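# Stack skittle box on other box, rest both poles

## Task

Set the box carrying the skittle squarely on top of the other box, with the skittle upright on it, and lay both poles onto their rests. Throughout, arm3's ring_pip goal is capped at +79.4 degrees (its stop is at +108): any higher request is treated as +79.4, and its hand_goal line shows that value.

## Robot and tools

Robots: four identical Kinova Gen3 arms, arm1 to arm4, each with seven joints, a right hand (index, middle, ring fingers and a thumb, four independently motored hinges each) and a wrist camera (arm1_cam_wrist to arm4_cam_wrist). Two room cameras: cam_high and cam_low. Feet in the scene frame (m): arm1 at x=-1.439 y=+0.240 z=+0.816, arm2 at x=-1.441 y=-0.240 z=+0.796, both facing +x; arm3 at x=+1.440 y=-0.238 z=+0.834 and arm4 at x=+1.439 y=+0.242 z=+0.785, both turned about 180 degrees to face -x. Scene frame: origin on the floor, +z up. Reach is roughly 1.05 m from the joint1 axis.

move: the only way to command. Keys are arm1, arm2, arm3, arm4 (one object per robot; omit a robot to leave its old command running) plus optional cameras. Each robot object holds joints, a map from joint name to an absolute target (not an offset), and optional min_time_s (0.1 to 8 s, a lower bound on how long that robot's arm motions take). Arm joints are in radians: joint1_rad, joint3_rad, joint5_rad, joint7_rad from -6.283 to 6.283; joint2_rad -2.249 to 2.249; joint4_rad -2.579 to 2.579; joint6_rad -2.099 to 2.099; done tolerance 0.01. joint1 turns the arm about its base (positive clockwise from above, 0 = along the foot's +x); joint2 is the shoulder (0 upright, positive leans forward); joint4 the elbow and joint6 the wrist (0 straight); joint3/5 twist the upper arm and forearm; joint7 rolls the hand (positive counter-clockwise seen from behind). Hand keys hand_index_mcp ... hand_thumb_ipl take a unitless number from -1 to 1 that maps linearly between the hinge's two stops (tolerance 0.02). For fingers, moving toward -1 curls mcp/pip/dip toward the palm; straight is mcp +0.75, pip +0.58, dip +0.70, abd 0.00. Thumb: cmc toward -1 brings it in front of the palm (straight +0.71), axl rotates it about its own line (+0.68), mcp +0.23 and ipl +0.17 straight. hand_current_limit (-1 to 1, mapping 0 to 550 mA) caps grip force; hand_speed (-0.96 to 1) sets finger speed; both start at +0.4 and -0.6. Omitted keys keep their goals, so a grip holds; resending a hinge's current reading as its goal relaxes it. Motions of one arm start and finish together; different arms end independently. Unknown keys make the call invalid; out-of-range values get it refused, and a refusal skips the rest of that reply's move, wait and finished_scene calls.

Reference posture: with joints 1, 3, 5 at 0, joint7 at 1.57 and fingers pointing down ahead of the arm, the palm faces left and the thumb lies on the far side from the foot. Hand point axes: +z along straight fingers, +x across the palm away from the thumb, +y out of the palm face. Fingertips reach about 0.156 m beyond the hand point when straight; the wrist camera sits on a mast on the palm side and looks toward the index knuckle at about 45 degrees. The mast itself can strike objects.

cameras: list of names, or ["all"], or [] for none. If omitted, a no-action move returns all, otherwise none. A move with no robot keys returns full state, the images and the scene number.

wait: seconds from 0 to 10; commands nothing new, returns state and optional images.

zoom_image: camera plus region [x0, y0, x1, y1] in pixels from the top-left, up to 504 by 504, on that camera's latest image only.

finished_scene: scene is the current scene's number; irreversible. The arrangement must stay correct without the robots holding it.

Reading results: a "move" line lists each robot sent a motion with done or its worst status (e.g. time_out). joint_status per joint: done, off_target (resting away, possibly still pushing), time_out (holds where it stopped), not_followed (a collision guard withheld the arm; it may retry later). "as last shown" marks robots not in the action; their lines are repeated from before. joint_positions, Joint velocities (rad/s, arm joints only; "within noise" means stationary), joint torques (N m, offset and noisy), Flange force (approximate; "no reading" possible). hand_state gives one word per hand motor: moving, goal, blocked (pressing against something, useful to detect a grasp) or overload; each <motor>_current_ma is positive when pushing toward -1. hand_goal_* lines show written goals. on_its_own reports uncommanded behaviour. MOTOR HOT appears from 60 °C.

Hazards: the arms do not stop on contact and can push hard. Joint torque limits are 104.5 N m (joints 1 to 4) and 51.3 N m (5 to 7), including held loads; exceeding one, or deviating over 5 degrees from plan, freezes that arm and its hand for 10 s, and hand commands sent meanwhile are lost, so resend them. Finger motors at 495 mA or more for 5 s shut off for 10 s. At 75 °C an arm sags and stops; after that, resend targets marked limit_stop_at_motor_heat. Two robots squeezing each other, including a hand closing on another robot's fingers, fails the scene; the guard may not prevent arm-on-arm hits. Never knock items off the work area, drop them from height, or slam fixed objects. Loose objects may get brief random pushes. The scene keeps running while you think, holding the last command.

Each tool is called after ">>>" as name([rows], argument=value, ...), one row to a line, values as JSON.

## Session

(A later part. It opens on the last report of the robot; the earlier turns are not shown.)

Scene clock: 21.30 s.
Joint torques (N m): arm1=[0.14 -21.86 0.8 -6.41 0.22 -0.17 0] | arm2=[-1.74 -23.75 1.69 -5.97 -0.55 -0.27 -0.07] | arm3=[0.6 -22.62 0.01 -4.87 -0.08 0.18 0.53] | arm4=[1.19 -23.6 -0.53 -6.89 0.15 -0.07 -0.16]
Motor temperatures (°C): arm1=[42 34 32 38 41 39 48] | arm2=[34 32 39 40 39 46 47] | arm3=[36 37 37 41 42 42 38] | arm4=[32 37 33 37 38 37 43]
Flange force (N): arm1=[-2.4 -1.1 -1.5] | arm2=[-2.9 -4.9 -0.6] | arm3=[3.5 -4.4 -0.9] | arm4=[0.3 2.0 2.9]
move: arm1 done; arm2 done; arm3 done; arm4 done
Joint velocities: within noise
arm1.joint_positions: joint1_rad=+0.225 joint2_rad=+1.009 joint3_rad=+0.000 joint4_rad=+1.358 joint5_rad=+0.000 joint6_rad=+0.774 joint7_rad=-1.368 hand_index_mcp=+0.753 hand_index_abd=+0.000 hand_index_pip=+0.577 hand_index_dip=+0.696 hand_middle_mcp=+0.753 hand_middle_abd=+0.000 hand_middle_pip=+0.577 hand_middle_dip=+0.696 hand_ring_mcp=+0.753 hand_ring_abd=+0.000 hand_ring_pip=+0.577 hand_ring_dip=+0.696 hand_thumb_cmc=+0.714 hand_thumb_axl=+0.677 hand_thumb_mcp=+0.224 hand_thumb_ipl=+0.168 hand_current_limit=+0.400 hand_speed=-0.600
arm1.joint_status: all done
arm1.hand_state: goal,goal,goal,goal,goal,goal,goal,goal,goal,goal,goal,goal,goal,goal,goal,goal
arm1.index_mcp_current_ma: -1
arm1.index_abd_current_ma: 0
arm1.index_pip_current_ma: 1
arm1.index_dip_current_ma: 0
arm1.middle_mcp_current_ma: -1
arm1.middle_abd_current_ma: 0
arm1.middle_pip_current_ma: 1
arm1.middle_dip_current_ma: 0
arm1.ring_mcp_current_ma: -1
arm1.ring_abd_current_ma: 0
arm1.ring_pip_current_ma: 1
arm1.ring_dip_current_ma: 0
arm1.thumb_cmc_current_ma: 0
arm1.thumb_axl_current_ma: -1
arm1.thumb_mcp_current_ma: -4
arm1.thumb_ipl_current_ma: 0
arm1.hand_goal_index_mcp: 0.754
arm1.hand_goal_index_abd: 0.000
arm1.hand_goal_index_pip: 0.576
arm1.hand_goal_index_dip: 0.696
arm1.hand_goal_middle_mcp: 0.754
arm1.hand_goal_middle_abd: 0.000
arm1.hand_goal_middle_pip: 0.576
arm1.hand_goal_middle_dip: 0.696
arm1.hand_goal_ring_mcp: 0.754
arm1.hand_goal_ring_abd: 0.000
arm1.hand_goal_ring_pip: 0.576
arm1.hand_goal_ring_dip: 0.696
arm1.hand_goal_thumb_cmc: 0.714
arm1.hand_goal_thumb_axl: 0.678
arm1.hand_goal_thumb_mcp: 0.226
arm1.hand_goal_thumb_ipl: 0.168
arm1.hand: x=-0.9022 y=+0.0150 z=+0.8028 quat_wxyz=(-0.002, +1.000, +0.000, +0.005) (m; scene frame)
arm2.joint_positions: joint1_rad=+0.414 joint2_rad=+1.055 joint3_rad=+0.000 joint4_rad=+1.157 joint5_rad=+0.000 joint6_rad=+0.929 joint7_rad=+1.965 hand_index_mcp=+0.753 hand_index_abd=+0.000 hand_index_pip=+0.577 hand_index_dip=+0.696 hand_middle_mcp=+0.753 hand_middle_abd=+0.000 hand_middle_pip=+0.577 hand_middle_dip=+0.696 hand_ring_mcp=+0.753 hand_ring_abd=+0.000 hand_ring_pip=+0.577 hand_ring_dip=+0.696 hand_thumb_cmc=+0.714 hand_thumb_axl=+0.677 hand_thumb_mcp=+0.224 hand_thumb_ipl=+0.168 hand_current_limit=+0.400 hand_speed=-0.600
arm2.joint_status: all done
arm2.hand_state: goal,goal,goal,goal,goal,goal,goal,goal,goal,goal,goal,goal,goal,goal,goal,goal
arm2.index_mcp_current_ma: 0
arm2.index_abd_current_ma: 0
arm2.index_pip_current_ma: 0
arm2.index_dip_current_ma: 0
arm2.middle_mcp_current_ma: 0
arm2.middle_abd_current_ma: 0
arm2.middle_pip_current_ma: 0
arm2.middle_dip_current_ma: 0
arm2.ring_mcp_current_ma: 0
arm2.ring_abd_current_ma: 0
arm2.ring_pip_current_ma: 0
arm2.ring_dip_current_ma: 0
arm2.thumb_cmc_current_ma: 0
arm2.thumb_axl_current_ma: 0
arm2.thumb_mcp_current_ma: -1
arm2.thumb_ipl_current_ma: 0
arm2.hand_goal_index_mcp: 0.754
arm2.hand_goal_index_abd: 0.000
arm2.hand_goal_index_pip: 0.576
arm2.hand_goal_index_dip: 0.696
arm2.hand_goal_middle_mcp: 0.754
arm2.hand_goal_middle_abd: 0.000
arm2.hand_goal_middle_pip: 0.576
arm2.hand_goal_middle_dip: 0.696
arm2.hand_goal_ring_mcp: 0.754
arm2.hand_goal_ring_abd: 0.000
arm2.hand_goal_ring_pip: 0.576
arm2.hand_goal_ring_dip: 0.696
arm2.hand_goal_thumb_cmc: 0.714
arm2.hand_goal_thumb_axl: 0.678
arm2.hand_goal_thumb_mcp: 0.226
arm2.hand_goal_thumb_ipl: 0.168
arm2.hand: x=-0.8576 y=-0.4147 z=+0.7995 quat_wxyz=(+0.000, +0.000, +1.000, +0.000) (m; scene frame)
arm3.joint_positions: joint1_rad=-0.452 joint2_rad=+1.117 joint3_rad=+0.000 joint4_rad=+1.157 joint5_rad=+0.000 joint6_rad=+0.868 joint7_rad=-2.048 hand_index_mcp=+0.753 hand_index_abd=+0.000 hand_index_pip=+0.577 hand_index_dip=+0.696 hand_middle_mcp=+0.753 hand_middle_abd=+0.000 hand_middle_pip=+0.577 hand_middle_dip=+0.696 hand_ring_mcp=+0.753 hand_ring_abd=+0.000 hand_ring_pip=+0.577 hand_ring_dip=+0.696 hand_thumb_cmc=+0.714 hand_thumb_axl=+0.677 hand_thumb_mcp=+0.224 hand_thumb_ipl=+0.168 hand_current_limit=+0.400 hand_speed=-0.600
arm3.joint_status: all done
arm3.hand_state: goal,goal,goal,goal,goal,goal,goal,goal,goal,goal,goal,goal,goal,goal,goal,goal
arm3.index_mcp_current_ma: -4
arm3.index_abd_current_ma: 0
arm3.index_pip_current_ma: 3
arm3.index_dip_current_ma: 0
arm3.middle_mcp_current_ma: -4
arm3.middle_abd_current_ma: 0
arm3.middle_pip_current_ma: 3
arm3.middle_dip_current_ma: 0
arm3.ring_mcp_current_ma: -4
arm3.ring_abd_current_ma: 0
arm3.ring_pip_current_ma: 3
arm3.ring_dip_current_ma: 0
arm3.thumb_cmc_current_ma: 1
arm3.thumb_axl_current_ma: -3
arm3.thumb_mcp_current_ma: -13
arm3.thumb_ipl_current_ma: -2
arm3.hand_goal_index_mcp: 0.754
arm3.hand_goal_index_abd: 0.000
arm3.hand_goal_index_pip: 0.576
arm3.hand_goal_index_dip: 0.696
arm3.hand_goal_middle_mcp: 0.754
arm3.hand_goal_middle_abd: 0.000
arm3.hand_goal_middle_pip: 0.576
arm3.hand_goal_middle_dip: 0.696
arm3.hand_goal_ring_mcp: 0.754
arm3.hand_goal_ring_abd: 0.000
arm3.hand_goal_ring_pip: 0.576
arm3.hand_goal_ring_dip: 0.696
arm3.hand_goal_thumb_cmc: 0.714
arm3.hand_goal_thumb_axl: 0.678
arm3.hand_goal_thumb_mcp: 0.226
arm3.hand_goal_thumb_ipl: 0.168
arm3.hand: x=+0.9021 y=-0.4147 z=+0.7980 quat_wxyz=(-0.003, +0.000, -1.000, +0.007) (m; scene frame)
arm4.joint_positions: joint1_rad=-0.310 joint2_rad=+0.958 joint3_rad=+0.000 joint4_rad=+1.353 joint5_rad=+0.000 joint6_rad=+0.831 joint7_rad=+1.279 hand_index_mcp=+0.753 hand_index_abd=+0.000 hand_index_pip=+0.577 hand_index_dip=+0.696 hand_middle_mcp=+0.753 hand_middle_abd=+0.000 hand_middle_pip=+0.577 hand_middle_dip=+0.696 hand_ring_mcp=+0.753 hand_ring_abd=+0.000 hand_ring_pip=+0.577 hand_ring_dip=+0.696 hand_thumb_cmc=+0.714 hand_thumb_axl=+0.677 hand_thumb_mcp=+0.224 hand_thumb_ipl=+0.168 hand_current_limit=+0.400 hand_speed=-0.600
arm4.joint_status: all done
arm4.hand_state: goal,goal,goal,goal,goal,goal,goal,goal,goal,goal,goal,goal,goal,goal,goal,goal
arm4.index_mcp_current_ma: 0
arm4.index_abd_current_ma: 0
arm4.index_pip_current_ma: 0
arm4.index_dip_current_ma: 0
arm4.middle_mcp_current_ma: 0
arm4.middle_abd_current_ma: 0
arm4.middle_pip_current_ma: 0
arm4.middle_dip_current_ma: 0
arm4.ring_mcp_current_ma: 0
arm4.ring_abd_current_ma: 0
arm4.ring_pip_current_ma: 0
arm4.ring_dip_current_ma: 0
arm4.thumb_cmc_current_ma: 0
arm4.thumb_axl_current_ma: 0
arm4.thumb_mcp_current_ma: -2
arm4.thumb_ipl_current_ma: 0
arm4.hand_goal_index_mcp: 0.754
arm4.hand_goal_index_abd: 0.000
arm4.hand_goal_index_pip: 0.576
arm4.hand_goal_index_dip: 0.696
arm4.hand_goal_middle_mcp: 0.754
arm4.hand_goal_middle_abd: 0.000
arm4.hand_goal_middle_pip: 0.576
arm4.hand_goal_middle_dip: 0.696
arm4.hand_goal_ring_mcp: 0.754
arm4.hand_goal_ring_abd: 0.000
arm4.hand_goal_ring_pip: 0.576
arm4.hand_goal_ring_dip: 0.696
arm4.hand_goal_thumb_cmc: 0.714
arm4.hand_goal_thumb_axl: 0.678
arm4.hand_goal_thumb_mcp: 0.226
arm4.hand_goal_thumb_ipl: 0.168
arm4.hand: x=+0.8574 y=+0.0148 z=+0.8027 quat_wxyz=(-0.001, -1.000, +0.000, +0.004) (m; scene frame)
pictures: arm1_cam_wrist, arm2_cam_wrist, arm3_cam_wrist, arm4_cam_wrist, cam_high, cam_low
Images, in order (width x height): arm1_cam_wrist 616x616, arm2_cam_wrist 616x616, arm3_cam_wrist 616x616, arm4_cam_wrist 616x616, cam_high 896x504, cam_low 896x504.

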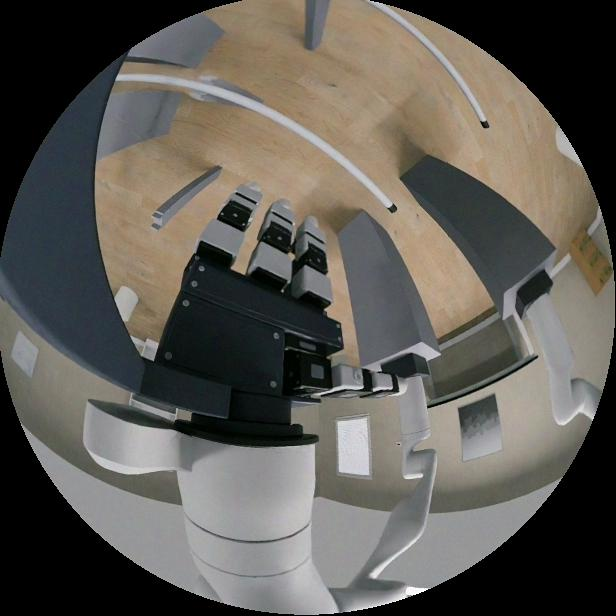

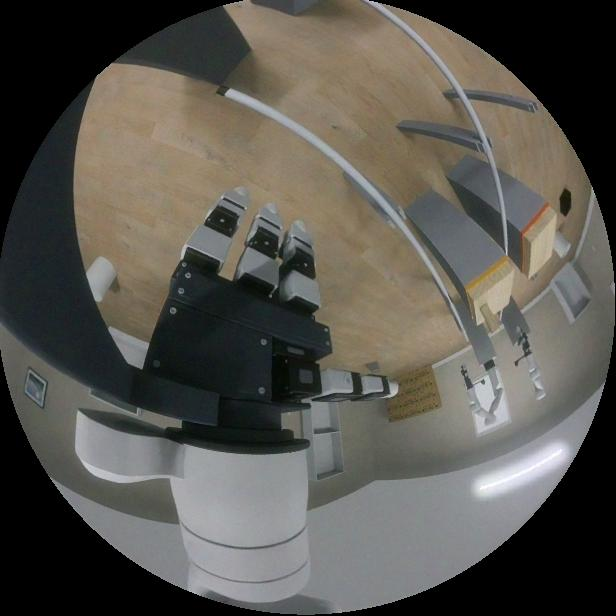

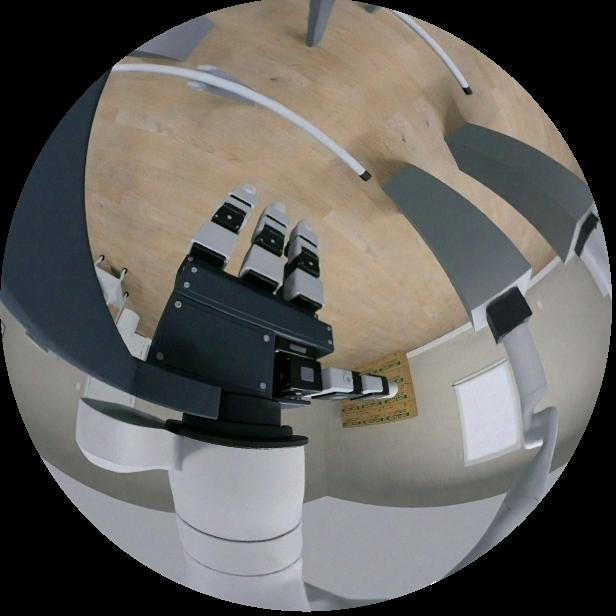

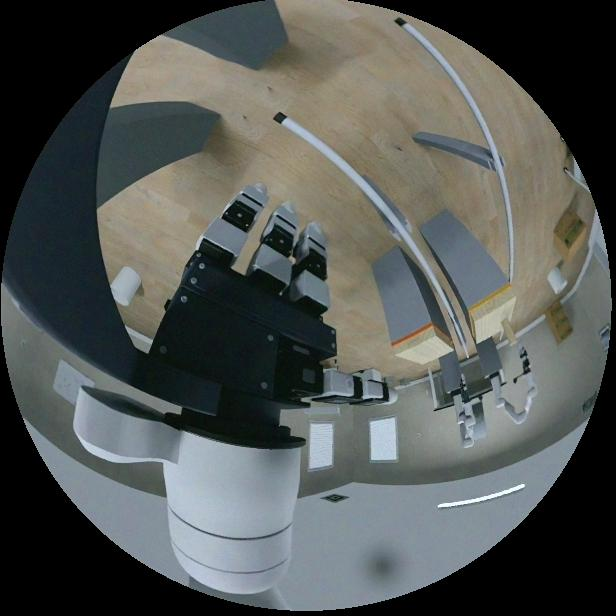

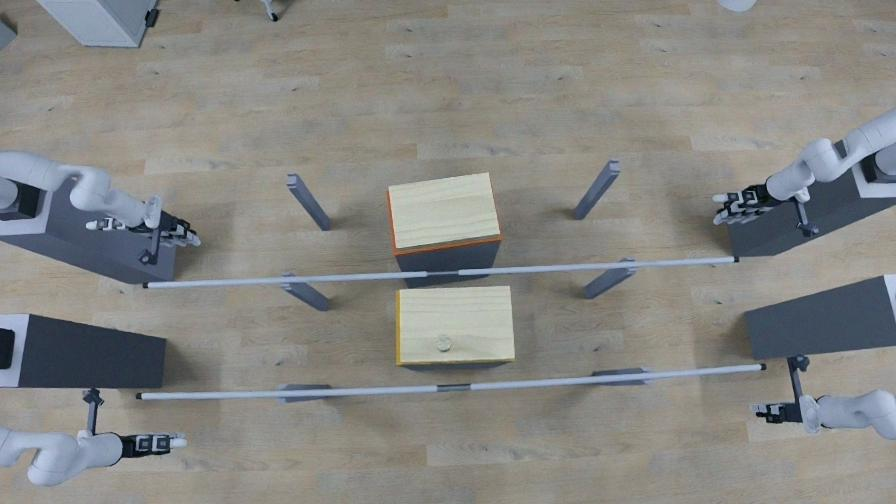

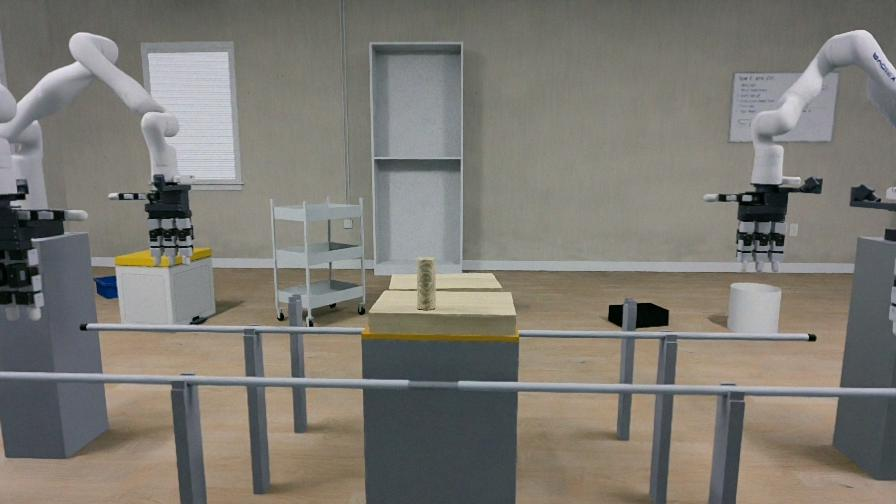

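>>> move(arm1={"joints":{"joint1_rad":0.2318,"joint2_rad":1.6855,"joint4_rad":1.0,"joint6_rad":0.4561,"joint7_rad":-1.361},"min_time_s":3}, arm2={"joints":{"joint1_rad":0.4114,"joint2_rad":1.682,"joint4_rad":0.8598,"joint6_rad":0.5998,"joint7_rad":1.9622},"min_time_s":3}, arm3={"joints":{"joint1_rad":-0.4519,"joint2_rad":1.7817,"joint4_rad":0.7335,"joint6_rad":0.6264,"joint7_rad":-2.0487},"min_time_s":3}, arm4={"joints":{"joint1_rad":-0.3199,"joint2_rad":1.6071,"joint4_rad":1.0857,"joint6_rad":0.4488,"joint7_rad":1.2689},"min_time_s":3}, cameras=["all"])

>>> zoom_image(camera="cam_low", region=[0, 180, 280, 460])

>>> zoom_image(camera="cam_low", region=[620, 180, 896, 460])

>>> zoom_image(camera="cam_high", region=[80, 200, 300, 440])

>>> zoom_image(camera="cam_high", region=[620, 180, 840, 420])

Scene clock: 30.70 s.
Joint torques (N m): arm1=[0.09 -22.71 0.86 -4.18 0.2 -0.23 -0.01] | arm2=[-1.75 -24.15 1.75 -3.98 -0.58 -0.26 -0.09] | arm3=[0.72 -22.69 0.09 -3.43 -0.1 0.15 0.57] | arm4=[1.22 -24.67 -0.43 -4.51 0.15 -0.08 -0.17]
Motor temperatures (°C): arm1=[41 34 32 38 41 39 48] | arm2=[34 32 39 40 39 46 47] | arm3=[36 37 36 40 42 42 38] | arm4=[31 37 33 37 38 37 43]
Flange force (N): arm1=[-1.6 -0.9 -2.7] | arm2=[-3.7 -5.7 2.3] | arm3=[5.2 -5.5 2.9] | arm4=[2.3 1.8 2.2]
move: arm1 done; arm2 done; arm3 done; arm4 done
Joint velocities: within noise
arm1.joint_positions: joint1_rad=+0.232 joint2_rad=+1.685 joint3_rad=+0.000 joint4_rad=+1.000 joint5_rad=+0.000 joint6_rad=+0.456 joint7_rad=-1.361 hand_index_mcp=+0.753 hand_index_abd=+0.000 hand_index_pip=+0.577 hand_index_dip=+0.696 hand_middle_mcp=+0.753 hand_middle_abd=+0.000 hand_middle_pip=+0.577 hand_middle_dip=+0.696 hand_ring_mcp=+0.753 hand_ring_abd=+0.000 hand_ring_pip=+0.577 hand_ring_dip=+0.696 hand_thumb_cmc=+0.714 hand_thumb_axl=+0.677 hand_thumb_mcp=+0.224 hand_thumb_ipl=+0.168 hand_current_limit=+0.400 hand_speed=-0.600
arm1.joint_status: all done
arm1.hand_state: goal,goal,goal,goal,goal,goal,goal,goal,goal,goal,goal,goal,goal,goal,goal,goal
arm1.index_mcp_current_ma: -1
arm1.index_abd_current_ma: 0
arm1.index_pip_current_ma: 1
arm1.index_dip_current_ma: 0
arm1.middle_mcp_current_ma: -1
arm1.middle_abd_current_ma: 0
arm1.middle_pip_current_ma: 1
arm1.middle_dip_current_ma: 0
arm1.ring_mcp_current_ma: -1
arm1.ring_abd_current_ma: 0
arm1.ring_pip_current_ma: 1
arm1.ring_dip_current_ma: 0
arm1.thumb_cmc_current_ma: 0
arm1.thumb_axl_current_ma: -1
arm1.thumb_mcp_current_ma: -4
arm1.thumb_ipl_current_ma: 0
arm1.hand_goal_index_mcp: 0.754
arm1.hand_goal_index_abd: 0.000
arm1.hand_goal_index_pip: 0.576
arm1.hand_goal_index_dip: 0.696
arm1.hand_goal_middle_mcp: 0.754
arm1.hand_goal_middle_abd: 0.000
arm1.hand_goal_middle_pip: 0.576
arm1.hand_goal_middle_dip: 0.696
arm1.hand_goal_ring_mcp: 0.754
arm1.hand_goal_ring_abd: 0.000
arm1.hand_goal_ring_pip: 0.576
arm1.hand_goal_ring_dip: 0.696
arm1.hand_goal_thumb_cmc: 0.714
arm1.hand_goal_thumb_axl: 0.678
arm1.hand_goal_thumb_mcp: 0.226
arm1.hand_goal_thumb_ipl: 0.168
arm1.hand: x=-0.9189 y=+0.0164 z=+0.4730 quat_wxyz=(-0.002, +1.000, +0.000, +0.005) (m; scene frame)
arm2.joint_positions: joint1_rad=+0.411 joint2_rad=+1.682 joint3_rad=+0.000 joint4_rad=+0.860 joint5_rad=+0.000 joint6_rad=+0.600 joint7_rad=+1.962 hand_index_mcp=+0.753 hand_index_abd=+0.000 hand_index_pip=+0.577 hand_index_dip=+0.696 hand_middle_mcp=+0.753 hand_middle_abd=+0.000 hand_middle_pip=+0.577 hand_middle_dip=+0.696 hand_ring_mcp=+0.753 hand_ring_abd=+0.000 hand_ring_pip=+0.577 hand_ring_dip=+0.696 hand_thumb_cmc=+0.714 hand_thumb_axl=+0.677 hand_thumb_mcp=+0.224 hand_thumb_ipl=+0.168 hand_current_limit=+0.400 hand_speed=-0.600
arm2.joint_status: all done
arm2.hand_state: goal,goal,goal,goal,goal,goal,goal,goal,goal,goal,goal,goal,goal,goal,goal,goal
arm2.index_mcp_current_ma: 0
arm2.index_abd_current_ma: 0
arm2.index_pip_current_ma: 0
arm2.index_dip_current_ma: 0
arm2.middle_mcp_current_ma: 0
arm2.middle_abd_current_ma: 0
arm2.middle_pip_current_ma: 0
arm2.middle_dip_current_ma: 0
arm2.ring_mcp_current_ma: 0
arm2.ring_abd_current_ma: 0
arm2.ring_pip_current_ma: 0
arm2.ring_dip_current_ma: 0
arm2.thumb_cmc_current_ma: 0
arm2.thumb_axl_current_ma: 0
arm2.thumb_mcp_current_ma: -1
arm2.thumb_ipl_current_ma: 0
arm2.hand_goal_index_mcp: 0.754
arm2.hand_goal_index_abd: 0.000
arm2.hand_goal_index_pip: 0.576
arm2.hand_goal_index_dip: 0.696
arm2.hand_goal_middle_mcp: 0.754
arm2.hand_goal_middle_abd: 0.000
arm2.hand_goal_middle_pip: 0.576
arm2.hand_goal_middle_dip: 0.696
arm2.hand_goal_ring_mcp: 0.754
arm2.hand_goal_ring_abd: 0.000
arm2.hand_goal_ring_pip: 0.576
arm2.hand_goal_ring_dip: 0.696
arm2.hand_goal_thumb_cmc: 0.714
arm2.hand_goal_thumb_axl: 0.678
arm2.hand_goal_thumb_mcp: 0.226
arm2.hand_goal_thumb_ipl: 0.168
arm2.hand: x=-0.8774 y=-0.4048 z=+0.4740 quat_wxyz=(+0.000, +0.000, +1.000, +0.000) (m; scene frame)
arm3.joint_positions: joint1_rad=-0.452 joint2_rad=+1.782 joint3_rad=+0.000 joint4_rad=+0.734 joint5_rad=+0.000 joint6_rad=+0.626 joint7_rad=-2.049 hand_index_mcp=+0.753 hand_index_abd=+0.000 hand_index_pip=+0.577 hand_index_dip=+0.696 hand_middle_mcp=+0.753 hand_middle_abd=+0.000 hand_middle_pip=+0.577 hand_middle_dip=+0.696 hand_ring_mcp=+0.753 hand_ring_abd=+0.000 hand_ring_pip=+0.577 hand_ring_dip=+0.696 hand_thumb_cmc=+0.714 hand_thumb_axl=+0.677 hand_thumb_mcp=+0.224 hand_thumb_ipl=+0.168 hand_current_limit=+0.400 hand_speed=-0.600
arm3.joint_status: all done
arm3.hand_state: goal,goal,goal,goal,goal,goal,goal,goal,goal,goal,goal,goal,goal,goal,goal,goal
arm3.index_mcp_current_ma: -4
arm3.index_abd_current_ma: 0
arm3.index_pip_current_ma: 3
arm3.index_dip_current_ma: 0
arm3.middle_mcp_current_ma: -4
arm3.middle_abd_current_ma: 0
arm3.middle_pip_current_ma: 3
arm3.middle_dip_current_ma: 0
arm3.ring_mcp_current_ma: -4
arm3.ring_abd_current_ma: 0
arm3.ring_pip_current_ma: 3
arm3.ring_dip_current_ma: 0
arm3.thumb_cmc_current_ma: 1
arm3.thumb_axl_current_ma: -3
arm3.thumb_mcp_current_ma: -13
arm3.thumb_ipl_current_ma: -2
arm3.hand_goal_index_mcp: 0.754
arm3.hand_goal_index_abd: 0.000
arm3.hand_goal_index_pip: 0.576
arm3.hand_goal_index_dip: 0.696
arm3.hand_goal_middle_mcp: 0.754
arm3.hand_goal_middle_abd: 0.000
arm3.hand_goal_middle_pip: 0.576
arm3.hand_goal_middle_dip: 0.696
arm3.hand_goal_ring_mcp: 0.754
arm3.hand_goal_ring_abd: 0.000
arm3.hand_goal_ring_pip: 0.576
arm3.hand_goal_ring_dip: 0.696
arm3.hand_goal_thumb_cmc: 0.714
arm3.hand_goal_thumb_axl: 0.678
arm3.hand_goal_thumb_mcp: 0.226
arm3.hand_goal_thumb_ipl: 0.168
arm3.hand: x=+0.9242 y=-0.4094 z=+0.4740 quat_wxyz=(-0.003, +0.000, -1.000, +0.007) (m; scene frame)
arm4.joint_positions: joint1_rad=-0.320 joint2_rad=+1.607 joint3_rad=+0.000 joint4_rad=+1.086 joint5_rad=+0.000 joint6_rad=+0.449 joint7_rad=+1.269 hand_index_mcp=+0.753 hand_index_abd=+0.000 hand_index_pip=+0.577 hand_index_dip=+0.696 hand_middle_mcp=+0.753 hand_middle_abd=+0.000 hand_middle_pip=+0.577 hand_middle_dip=+0.696 hand_ring_mcp=+0.753 hand_ring_abd=+0.000 hand_ring_pip=+0.577 hand_ring_dip=+0.696 hand_thumb_cmc=+0.714 hand_thumb_axl=+0.677 hand_thumb_mcp=+0.224 hand_thumb_ipl=+0.168 hand_current_limit=+0.400 hand_speed=-0.600
arm4.joint_status: all done
arm4.hand_state: goal,goal,goal,goal,goal,goal,goal,goal,goal,goal,goal,goal,goal,goal,goal,goal
arm4.index_mcp_current_ma: 0
arm4.index_abd_current_ma: 0
arm4.index_pip_current_ma: 0
arm4.index_dip_current_ma: 0
arm4.middle_mcp_current_ma: 0
arm4.middle_abd_current_ma: 0
arm4.middle_pip_current_ma: 0
arm4.middle_dip_current_ma: 0
arm4.ring_mcp_current_ma: 0
arm4.ring_abd_current_ma: 0
arm4.ring_pip_current_ma: 0
arm4.ring_dip_current_ma: 0
arm4.thumb_cmc_current_ma: 0
arm4.thumb_axl_current_ma: 0
arm4.thumb_mcp_current_ma: -2
arm4.thumb_ipl_current_ma: 0
arm4.hand_goal_index_mcp: 0.754
arm4.hand_goal_index_abd: 0.000
arm4.hand_goal_index_pip: 0.576
arm4.hand_goal_index_dip: 0.696
arm4.hand_goal_middle_mcp: 0.754
arm4.hand_goal_middle_abd: 0.000
arm4.hand_goal_middle_pip: 0.576
arm4.hand_goal_middle_dip: 0.696
arm4.hand_goal_ring_mcp: 0.754
arm4.hand_goal_ring_abd: 0.000
arm4.hand_goal_ring_pip: 0.576
arm4.hand_goal_ring_dip: 0.696
arm4.hand_goal_thumb_cmc: 0.714
arm4.hand_goal_thumb_axl: 0.678
arm4.hand_goal_thumb_mcp: 0.226
arm4.hand_goal_thumb_ipl: 0.168
arm4.hand: x=+0.8750 y=+0.0144 z=+0.4739 quat_wxyz=(-0.001, -1.000, +0.000, +0.004) (m; scene frame)
pictures: arm1_cam_wrist, arm2_cam_wrist, arm3_cam_wrist, arm4_cam_wrist, cam_high, cam_low
Images, in order (width x height): arm1_cam_wrist 616x616, arm2_cam_wrist 616x616, arm3_cam_wrist 616x616, arm4_cam_wrist 616x616, cam_high 896x504, cam_low 896x504.

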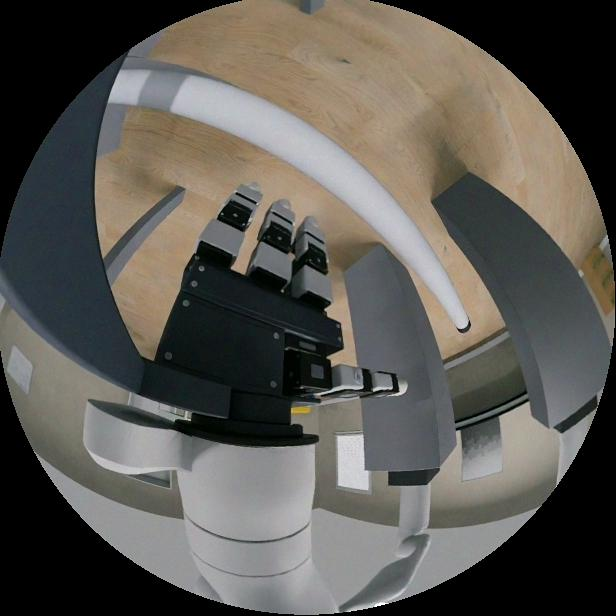

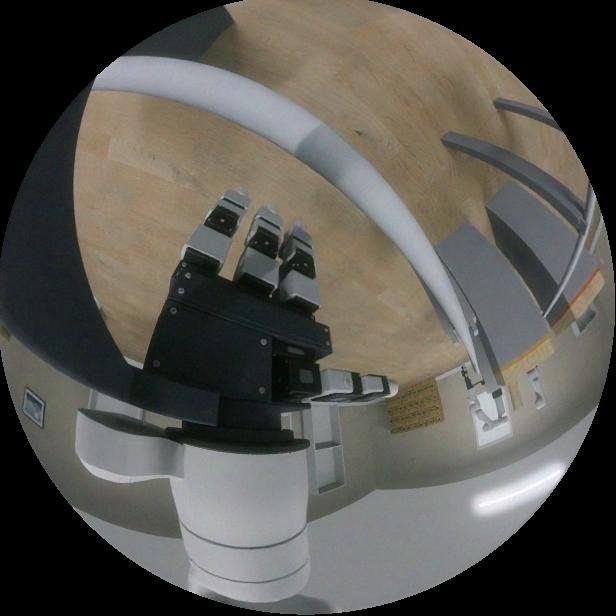

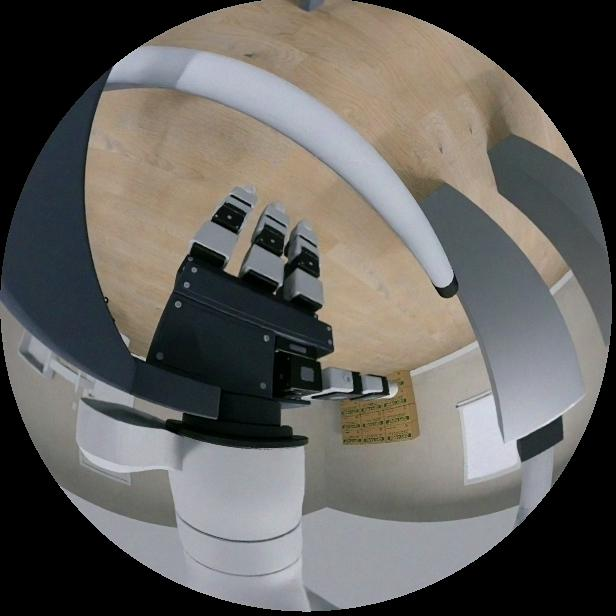

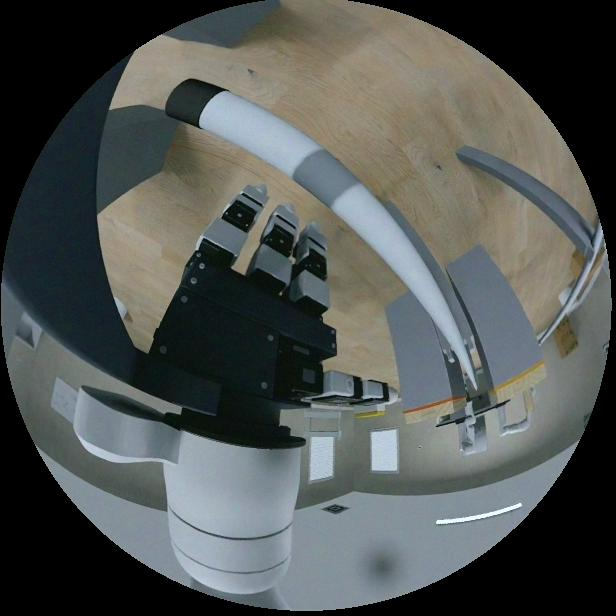

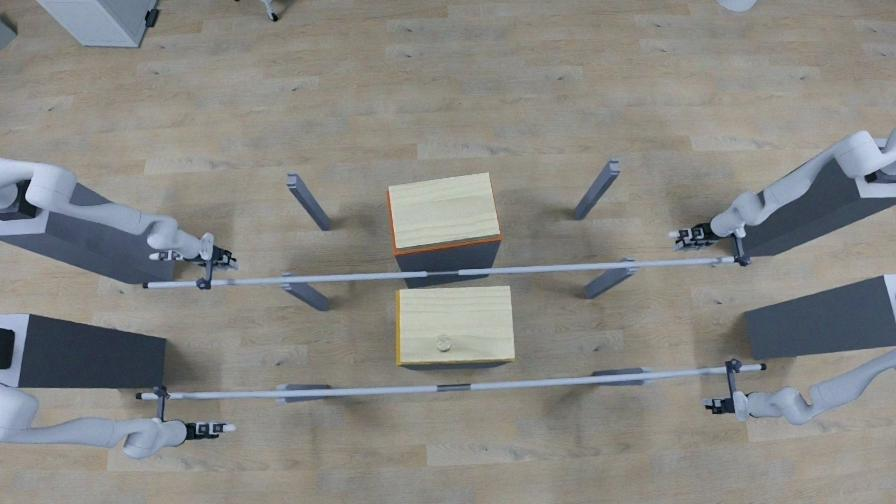

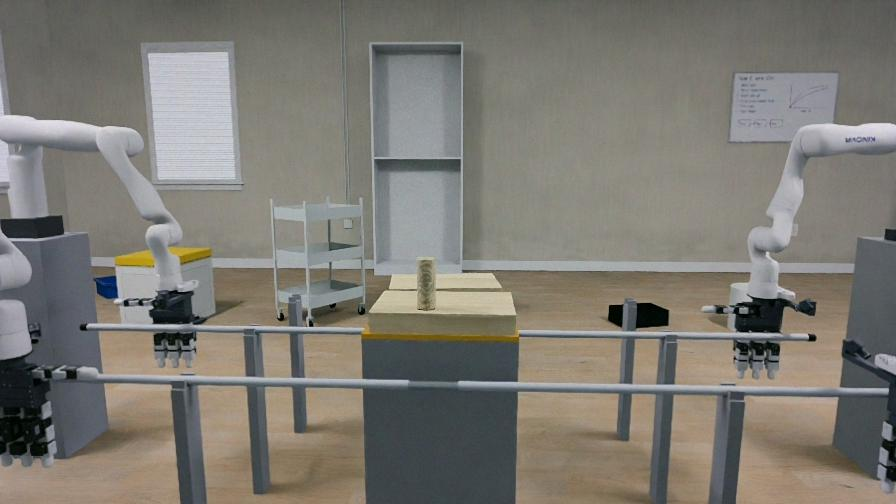

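Scaled by 1.800 from the camera's 896x504 image, which has a finer 1280x720 frame.

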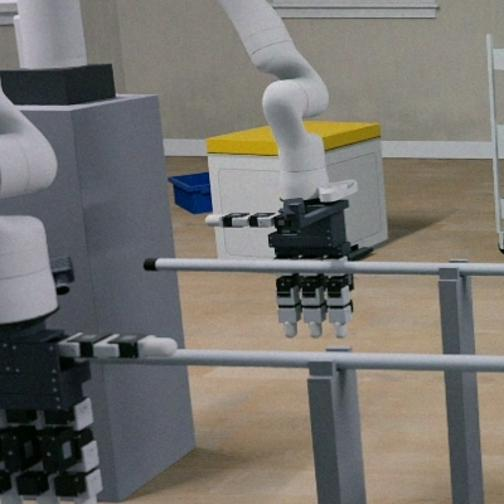

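Scaled by 1.800 from the camera's 896x504 image, which has a finer 1280x720 frame.

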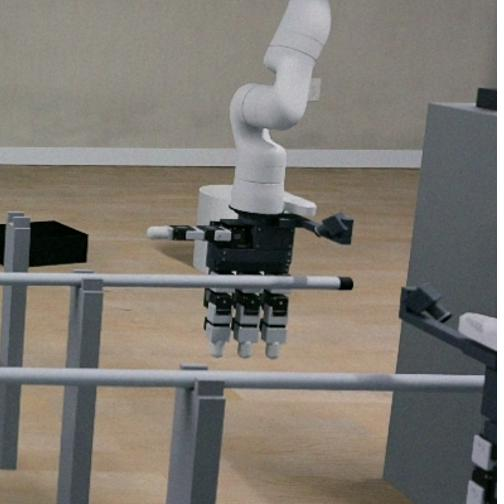

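Scaled by 2.100 from the camera's 896x504 image, which has a finer 1280x720 frame.

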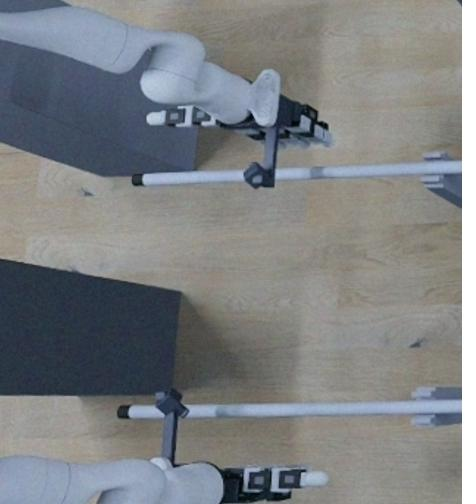

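Scaled by 2.100 from the camera's 896x504 image, which has a finer 1280x720 frame.

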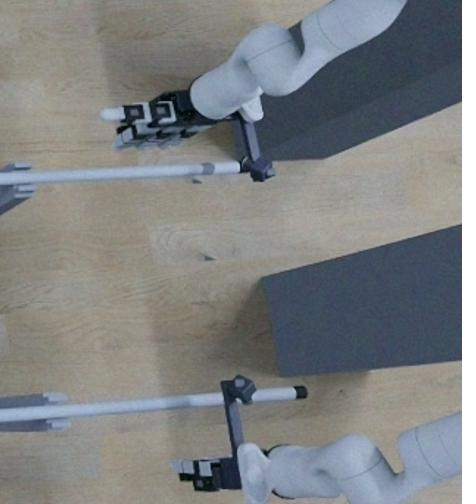

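>>> move(arm1={"joints":{"joint1_rad":0.34,"joint2_rad":1.7355,"joint4_rad":0.8702,"joint6_rad":0.5359,"joint7_rad":-1.2528},"min_time_s":2.5}, arm2={"joints":{"joint1_rad":0.2911,"joint2_rad":1.663,"joint4_rad":0.9832,"joint6_rad":0.4954,"joint7_rad":1.8419},"min_time_s":2.5}, arm3={"joints":{"joint1_rad":-0.3286,"joint2_rad":1.7558,"joint4_rad":0.8762,"joint6_rad":0.5096,"joint7_rad":-1.9254},"min_time_s":2.5}, arm4={"joints":{"joint1_rad":-0.4218,"joint2_rad":1.6537,"joint4_rad":0.9673,"joint6_rad":0.5206,"joint7_rad":1.167},"min_time_s":2.5}, cameras=["all"])

>>> zoom_image(camera="arm2_cam_wrist", region=[60, 130, 460, 430])

>>> zoom_image(camera="cam_high", region=[80, 200, 300, 440])

>>> zoom_image(camera="cam_high", region=[620, 180, 840, 420])

Scene clock: 34.80 s.
Joint torques (N m): arm1=[0.11 -23.18 0.85 -4.81 0.25 -0.23 0.05] | arm2=[-1.74 -23.41 1.67 -3.32 -0.58 -0.27 -0.1] | arm3=[0.81 -22.05 0.08 -2.65 0.04 0.19 0.56] | arm4=[1.22 -25.15 -0.42 -5.01 0.14 -0.13 -0.15]
Motor temperatures (°C): arm1=[41 34 32 38 41 39 48] | arm2=[33 32 39 39 39 46 47] | arm3=[36 37 36 40 42 42 38] | arm4=[31 37 33 37 38 37 43]
Flange force (N): arm1=[-2.1 -1.4 -2.9] | arm2=[-3.1 -5.1 1.8] | arm3=[4.4 -4.7 2.6] | arm4=[2.0 1.6 2.2]
move: arm1 done; arm2 done; arm3 done; arm4 done
Joint velocities: within noise
arm1.joint_positions: joint1_rad=+0.340 joint2_rad=+1.735 joint3_rad=+0.000 joint4_rad=+0.870 joint5_rad=+0.000 joint6_rad=+0.536 joint7_rad=-1.253 hand_index_mcp=+0.753 hand_index_abd=+0.000 hand_index_pip=+0.577 hand_index_dip=+0.696 hand_middle_mcp=+0.753 hand_middle_abd=+0.000 hand_middle_pip=+0.577 hand_middle_dip=+0.696 hand_ring_mcp=+0.753 hand_ring_abd=+0.000 hand_ring_pip=+0.577 hand_ring_dip=+0.696 hand_thumb_cmc=+0.714 hand_thumb_axl=+0.677 hand_thumb_mcp=+0.224 hand_thumb_ipl=+0.168 hand_current_limit=+0.400 hand_speed=-0.600
arm1.joint_status: all done
arm1.hand_state: goal,goal,goal,goal,goal,goal,goal,goal,goal,goal,goal,goal,goal,goal,goal,goal
arm1.index_mcp_current_ma: -1
arm1.index_abd_current_ma: 0
arm1.index_pip_current_ma: 1
arm1.index_dip_current_ma: 0
arm1.middle_mcp_current_ma: -1
arm1.middle_abd_current_ma: 0
arm1.middle_pip_current_ma: 1
arm1.middle_dip_current_ma: 0
arm1.ring_mcp_current_ma: -1
arm1.ring_abd_current_ma: 0
arm1.ring_pip_current_ma: 1
arm1.ring_dip_current_ma: 0
arm1.thumb_cmc_current_ma: 0
arm1.thumb_axl_current_ma: -1
arm1.thumb_mcp_current_ma: -4
arm1.thumb_ipl_current_ma: 0
arm1.hand_goal_index_mcp: 0.754
arm1.hand_goal_index_abd: 0.000
arm1.hand_goal_index_pip: 0.576
arm1.hand_goal_index_dip: 0.696
arm1.hand_goal_middle_mcp: 0.754
arm1.hand_goal_middle_abd: 0.000
arm1.hand_goal_middle_pip: 0.576
arm1.hand_goal_middle_dip: 0.696
arm1.hand_goal_ring_mcp: 0.754
arm1.hand_goal_ring_abd: 0.000
arm1.hand_goal_ring_pip: 0.576
arm1.hand_goal_ring_dip: 0.696
arm1.hand_goal_thumb_cmc: 0.714
arm1.hand_goal_thumb_axl: 0.678
arm1.hand_goal_thumb_mcp: 0.226
arm1.hand_goal_thumb_ipl: 0.168
arm1.hand: x=-0.9190 y=-0.0470 z=+0.4638 quat_wxyz=(-0.002, +1.000, +0.000, +0.005) (m; scene frame)
arm2.joint_positions: joint1_rad=+0.291 joint2_rad=+1.663 joint3_rad=+0.000 joint4_rad=+0.983 joint5_rad=+0.000 joint6_rad=+0.495 joint7_rad=+1.842 hand_index_mcp=+0.753 hand_index_abd=+0.000 hand_index_pip=+0.577 hand_index_dip=+0.696 hand_middle_mcp=+0.753 hand_middle_abd=+0.000 hand_middle_pip=+0.577 hand_middle_dip=+0.696 hand_ring_mcp=+0.753 hand_ring_abd=+0.000 hand_ring_pip=+0.577 hand_ring_dip=+0.696 hand_thumb_cmc=+0.714 hand_thumb_axl=+0.677 hand_thumb_mcp=+0.224 hand_thumb_ipl=+0.168 hand_current_limit=+0.400 hand_speed=-0.600
arm2.joint_status: all done
arm2.hand_state: goal,goal,goal,goal,goal,goal,goal,goal,goal,goal,goal,goal,goal,goal,goal,goal
arm2.index_mcp_current_ma: 0
arm2.index_abd_current_ma: 0
arm2.index_pip_current_ma: 0
arm2.index_dip_current_ma: 0
arm2.middle_mcp_current_ma: 0
arm2.middle_abd_current_ma: 0
arm2.middle_pip_current_ma: 0
arm2.middle_dip_current_ma: 0
arm2.ring_mcp_current_ma: 0
arm2.ring_abd_current_ma: 0
arm2.ring_pip_current_ma: 0
arm2.ring_dip_current_ma: 0
arm2.thumb_cmc_current_ma: 0
arm2.thumb_axl_current_ma: 0
arm2.thumb_mcp_current_ma: -1
arm2.thumb_ipl_current_ma: 0
arm2.hand_goal_index_mcp: 0.754
arm2.hand_goal_index_abd: 0.000
arm2.hand_goal_index_pip: 0.576
arm2.hand_goal_index_dip: 0.696
arm2.hand_goal_middle_mcp: 0.754
arm2.hand_goal_middle_abd: 0.000
arm2.hand_goal_middle_pip: 0.576
arm2.hand_goal_middle_dip: 0.696
arm2.hand_goal_ring_mcp: 0.754
arm2.hand_goal_ring_abd: 0.000
arm2.hand_goal_ring_pip: 0.576
arm2.hand_goal_ring_dip: 0.696
arm2.hand_goal_thumb_cmc: 0.714
arm2.hand_goal_thumb_axl: 0.678
arm2.hand_goal_thumb_mcp: 0.226
arm2.hand_goal_thumb_ipl: 0.168
arm2.hand: x=-0.8775 y=-0.3308 z=+0.4648 quat_wxyz=(+0.000, +0.000, +1.000, +0.000) (m; scene frame)
arm3.joint_positions: joint1_rad=-0.329 joint2_rad=+1.756 joint3_rad=+0.000 joint4_rad=+0.876 joint5_rad=+0.000 joint6_rad=+0.510 joint7_rad=-1.925 hand_index_mcp=+0.753 hand_index_abd=+0.000 hand_index_pip=+0.577 hand_index_dip=+0.696 hand_middle_mcp=+0.753 hand_middle_abd=+0.000 hand_middle_pip=+0.577 hand_middle_dip=+0.696 hand_ring_mcp=+0.753 hand_ring_abd=+0.000 hand_ring_pip=+0.577 hand_ring_dip=+0.696 hand_thumb_cmc=+0.714 hand_thumb_axl=+0.677 hand_thumb_mcp=+0.224 hand_thumb_ipl=+0.168 hand_current_limit=+0.400 hand_speed=-0.600
arm3.joint_status: all done
arm3.hand_state: goal,goal,goal,goal,goal,goal,goal,goal,goal,goal,goal,goal,goal,goal,goal,goal
arm3.index_mcp_current_ma: -4
arm3.index_abd_current_ma: 0
arm3.index_pip_current_ma: 3
arm3.index_dip_current_ma: 0
arm3.middle_mcp_current_ma: -4
arm3.middle_abd_current_ma: 0
arm3.middle_pip_current_ma: 3
arm3.middle_dip_current_ma: 0
arm3.ring_mcp_current_ma: -4
arm3.ring_abd_current_ma: 0
arm3.ring_pip_current_ma: 3
arm3.ring_dip_current_ma: 0
arm3.thumb_cmc_current_ma: 1
arm3.thumb_axl_current_ma: -3
arm3.thumb_mcp_current_ma: -13
arm3.thumb_ipl_current_ma: -2
arm3.hand_goal_index_mcp: 0.754
arm3.hand_goal_index_abd: 0.000
arm3.hand_goal_index_pip: 0.576
arm3.hand_goal_index_dip: 0.696
arm3.hand_goal_middle_mcp: 0.754
arm3.hand_goal_middle_abd: 0.000
arm3.hand_goal_middle_pip: 0.576
arm3.hand_goal_middle_dip: 0.696
arm3.hand_goal_ring_mcp: 0.754
arm3.hand_goal_ring_abd: 0.000
arm3.hand_goal_ring_pip: 0.576
arm3.hand_goal_ring_dip: 0.696
arm3.hand_goal_thumb_cmc: 0.714
arm3.hand_goal_thumb_axl: 0.678
arm3.hand_goal_thumb_mcp: 0.226
arm3.hand_goal_thumb_ipl: 0.168
arm3.hand: x=+0.9245 y=-0.3312 z=+0.4638 quat_wxyz=(-0.003, +0.000, -1.000, +0.007) (m; scene frame)
arm4.joint_positions: joint1_rad=-0.422 joint2_rad=+1.654 joint3_rad=+0.000 joint4_rad=+0.967 joint5_rad=+0.000 joint6_rad=+0.521 joint7_rad=+1.167 hand_index_mcp=+0.753 hand_index_abd=+0.000 hand_index_pip=+0.577 hand_index_dip=+0.696 hand_middle_mcp=+0.753 hand_middle_abd=+0.000 hand_middle_pip=+0.577 hand_middle_dip=+0.696 hand_ring_mcp=+0.753 hand_ring_abd=+0.000 hand_ring_pip=+0.577 hand_ring_dip=+0.696 hand_thumb_cmc=+0.714 hand_thumb_axl=+0.677 hand_thumb_mcp=+0.224 hand_thumb_ipl=+0.168 hand_current_limit=+0.400 hand_speed=-0.600
arm4.joint_status: all done
arm4.hand_state: goal,goal,goal,goal,goal,goal,goal,goal,goal,goal,goal,goal,goal,goal,goal,goal
arm4.index_mcp_current_ma: 0
arm4.index_abd_current_ma: 0
arm4.index_pip_current_ma: 0
arm4.index_dip_current_ma: 0
arm4.middle_mcp_current_ma: 0
arm4.middle_abd_current_ma: 0
arm4.middle_pip_current_ma: 0
arm4.middle_dip_current_ma: 0
arm4.ring_mcp_current_ma: 0
arm4.ring_abd_current_ma: 0
arm4.ring_pip_current_ma: 0
arm4.ring_dip_current_ma: 0
arm4.thumb_cmc_current_ma: 0
arm4.thumb_axl_current_ma: 0
arm4.thumb_mcp_current_ma: -2
arm4.thumb_ipl_current_ma: 0
arm4.hand_goal_index_mcp: 0.754
arm4.hand_goal_index_abd: 0.000
arm4.hand_goal_index_pip: 0.576
arm4.hand_goal_index_dip: 0.696
arm4.hand_goal_middle_mcp: 0.754
arm4.hand_goal_middle_abd: 0.000
arm4.hand_goal_middle_pip: 0.576
arm4.hand_goal_middle_dip: 0.696
arm4.hand_goal_ring_mcp: 0.754
arm4.hand_goal_ring_abd: 0.000
arm4.hand_goal_ring_pip: 0.576
arm4.hand_goal_ring_dip: 0.696
arm4.hand_goal_thumb_cmc: 0.714
arm4.hand_goal_thumb_axl: 0.678
arm4.hand_goal_thumb_mcp: 0.226
arm4.hand_goal_thumb_ipl: 0.168
arm4.hand: x=+0.8749 y=-0.0471 z=+0.4649 quat_wxyz=(-0.001, -1.000, +0.000, +0.004) (m; scene frame)
pictures: arm1_cam_wrist, arm2_cam_wrist, arm3_cam_wrist, arm4_cam_wrist, cam_high, cam_low
Images, in order (width x height): arm1_cam_wrist 616x616, arm2_cam_wrist 616x616, arm3_cam_wrist 616x616, arm4_cam_wrist 616x616, cam_high 896x504, cam_low 896x504.

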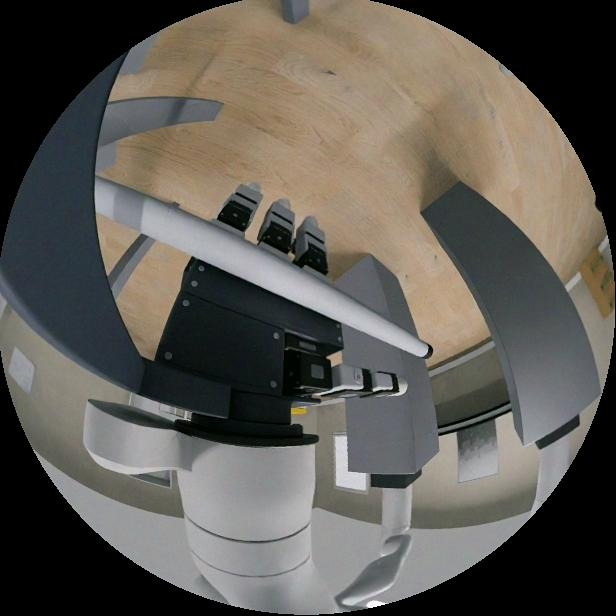

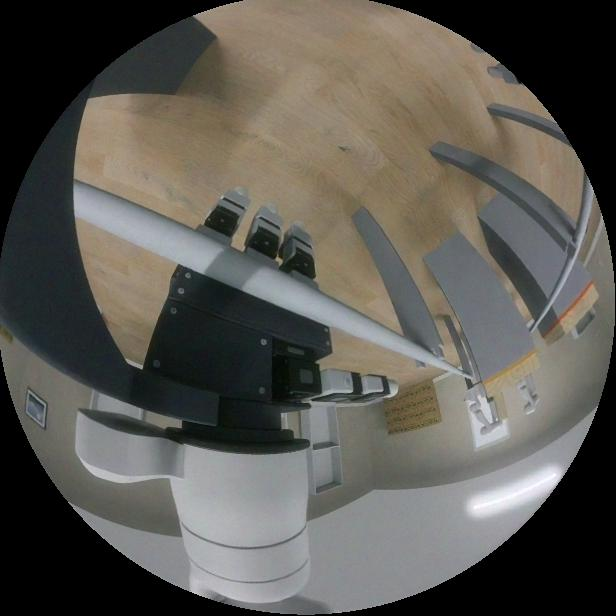

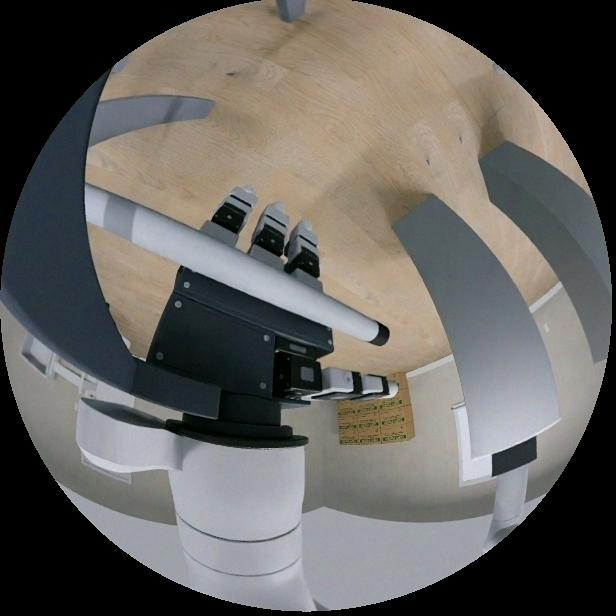

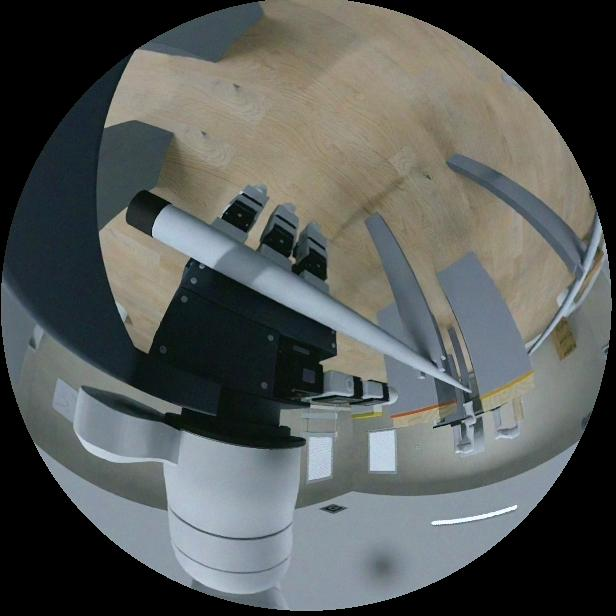

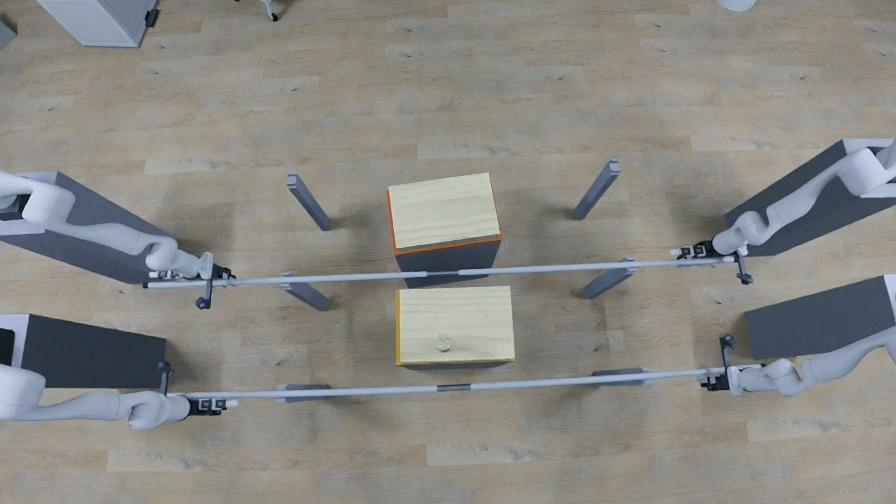

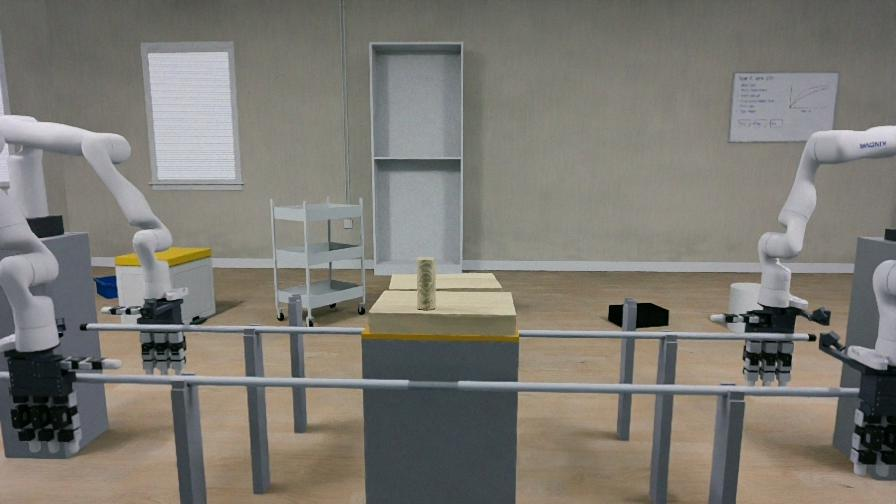

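Scaled by 1.260 from the camera's 616x616 image, which has a finer 880x880 frame.

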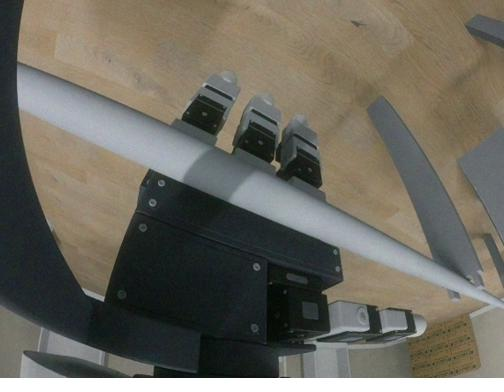

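Scaled by 2.100 from the camera's 896x504 image, which has a finer 1280x720 frame.

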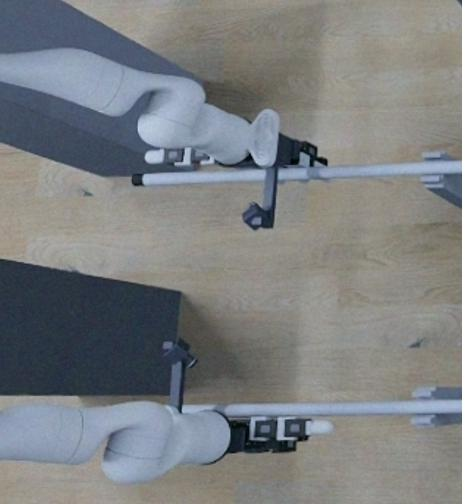

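Scaled by 2.100 from the camera's 896x504 image, which has a finer 1280x720 frame.

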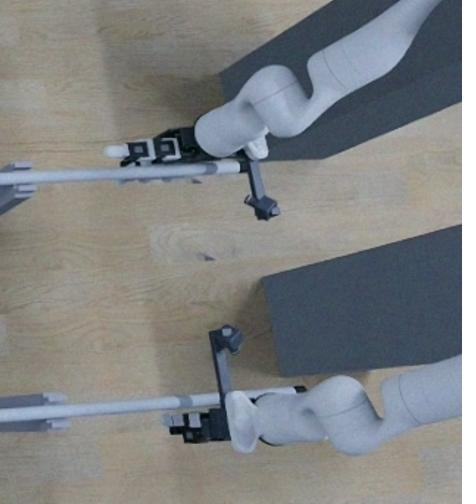

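>>> zoom_image(camera="cam_high", region=[130, 260, 300, 310])

>>> zoom_image(camera="cam_high", region=[130, 375, 300, 425])

>>> zoom_image(camera="cam_high", region=[620, 235, 790, 285])

>>> zoom_image(camera="arm4_cam_wrist", region=[110, 160, 410, 400])

>>> zoom_image(camera="arm1_cam_wrist", region=[80, 160, 440, 400])

>>> zoom_image(camera="arm3_cam_wrist", region=[80, 160, 440, 400])

Scaled by 2.965 from the camera's 896x504 image, which has a finer 1280x720 frame.

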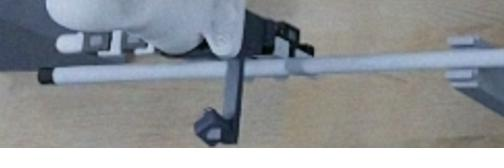

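Scaled by 2.965 from the camera's 896x504 image, which has a finer 1280x720 frame.

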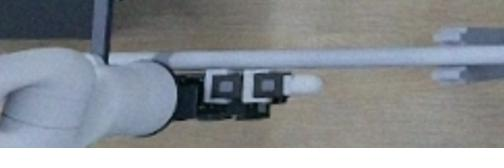

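Scaled by 2.965 from the camera's 896x504 image, which has a finer 1280x720 frame.

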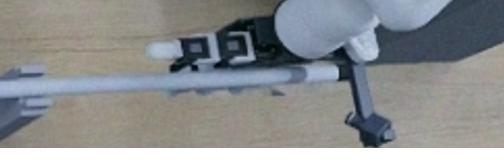

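Scaled by 1.680 from the camera's 616x616 image, which has a finer 880x880 frame.

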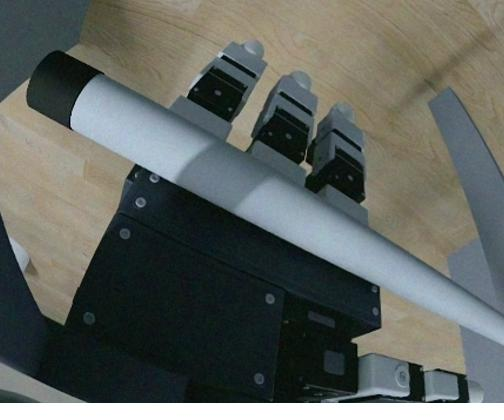

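Scaled by 1.400 from the camera's 616x616 image, which has a finer 880x880 frame.

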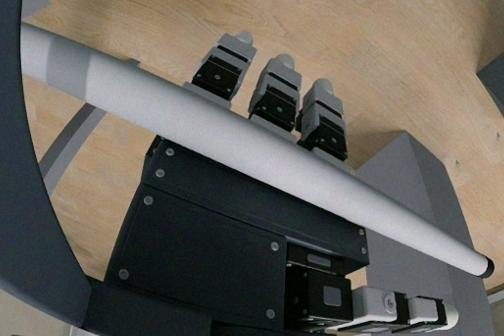

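Scaled by 1.400 from the camera's 616x616 image, which has a finer 880x880 frame.

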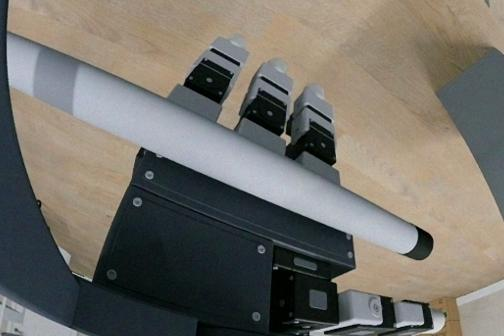

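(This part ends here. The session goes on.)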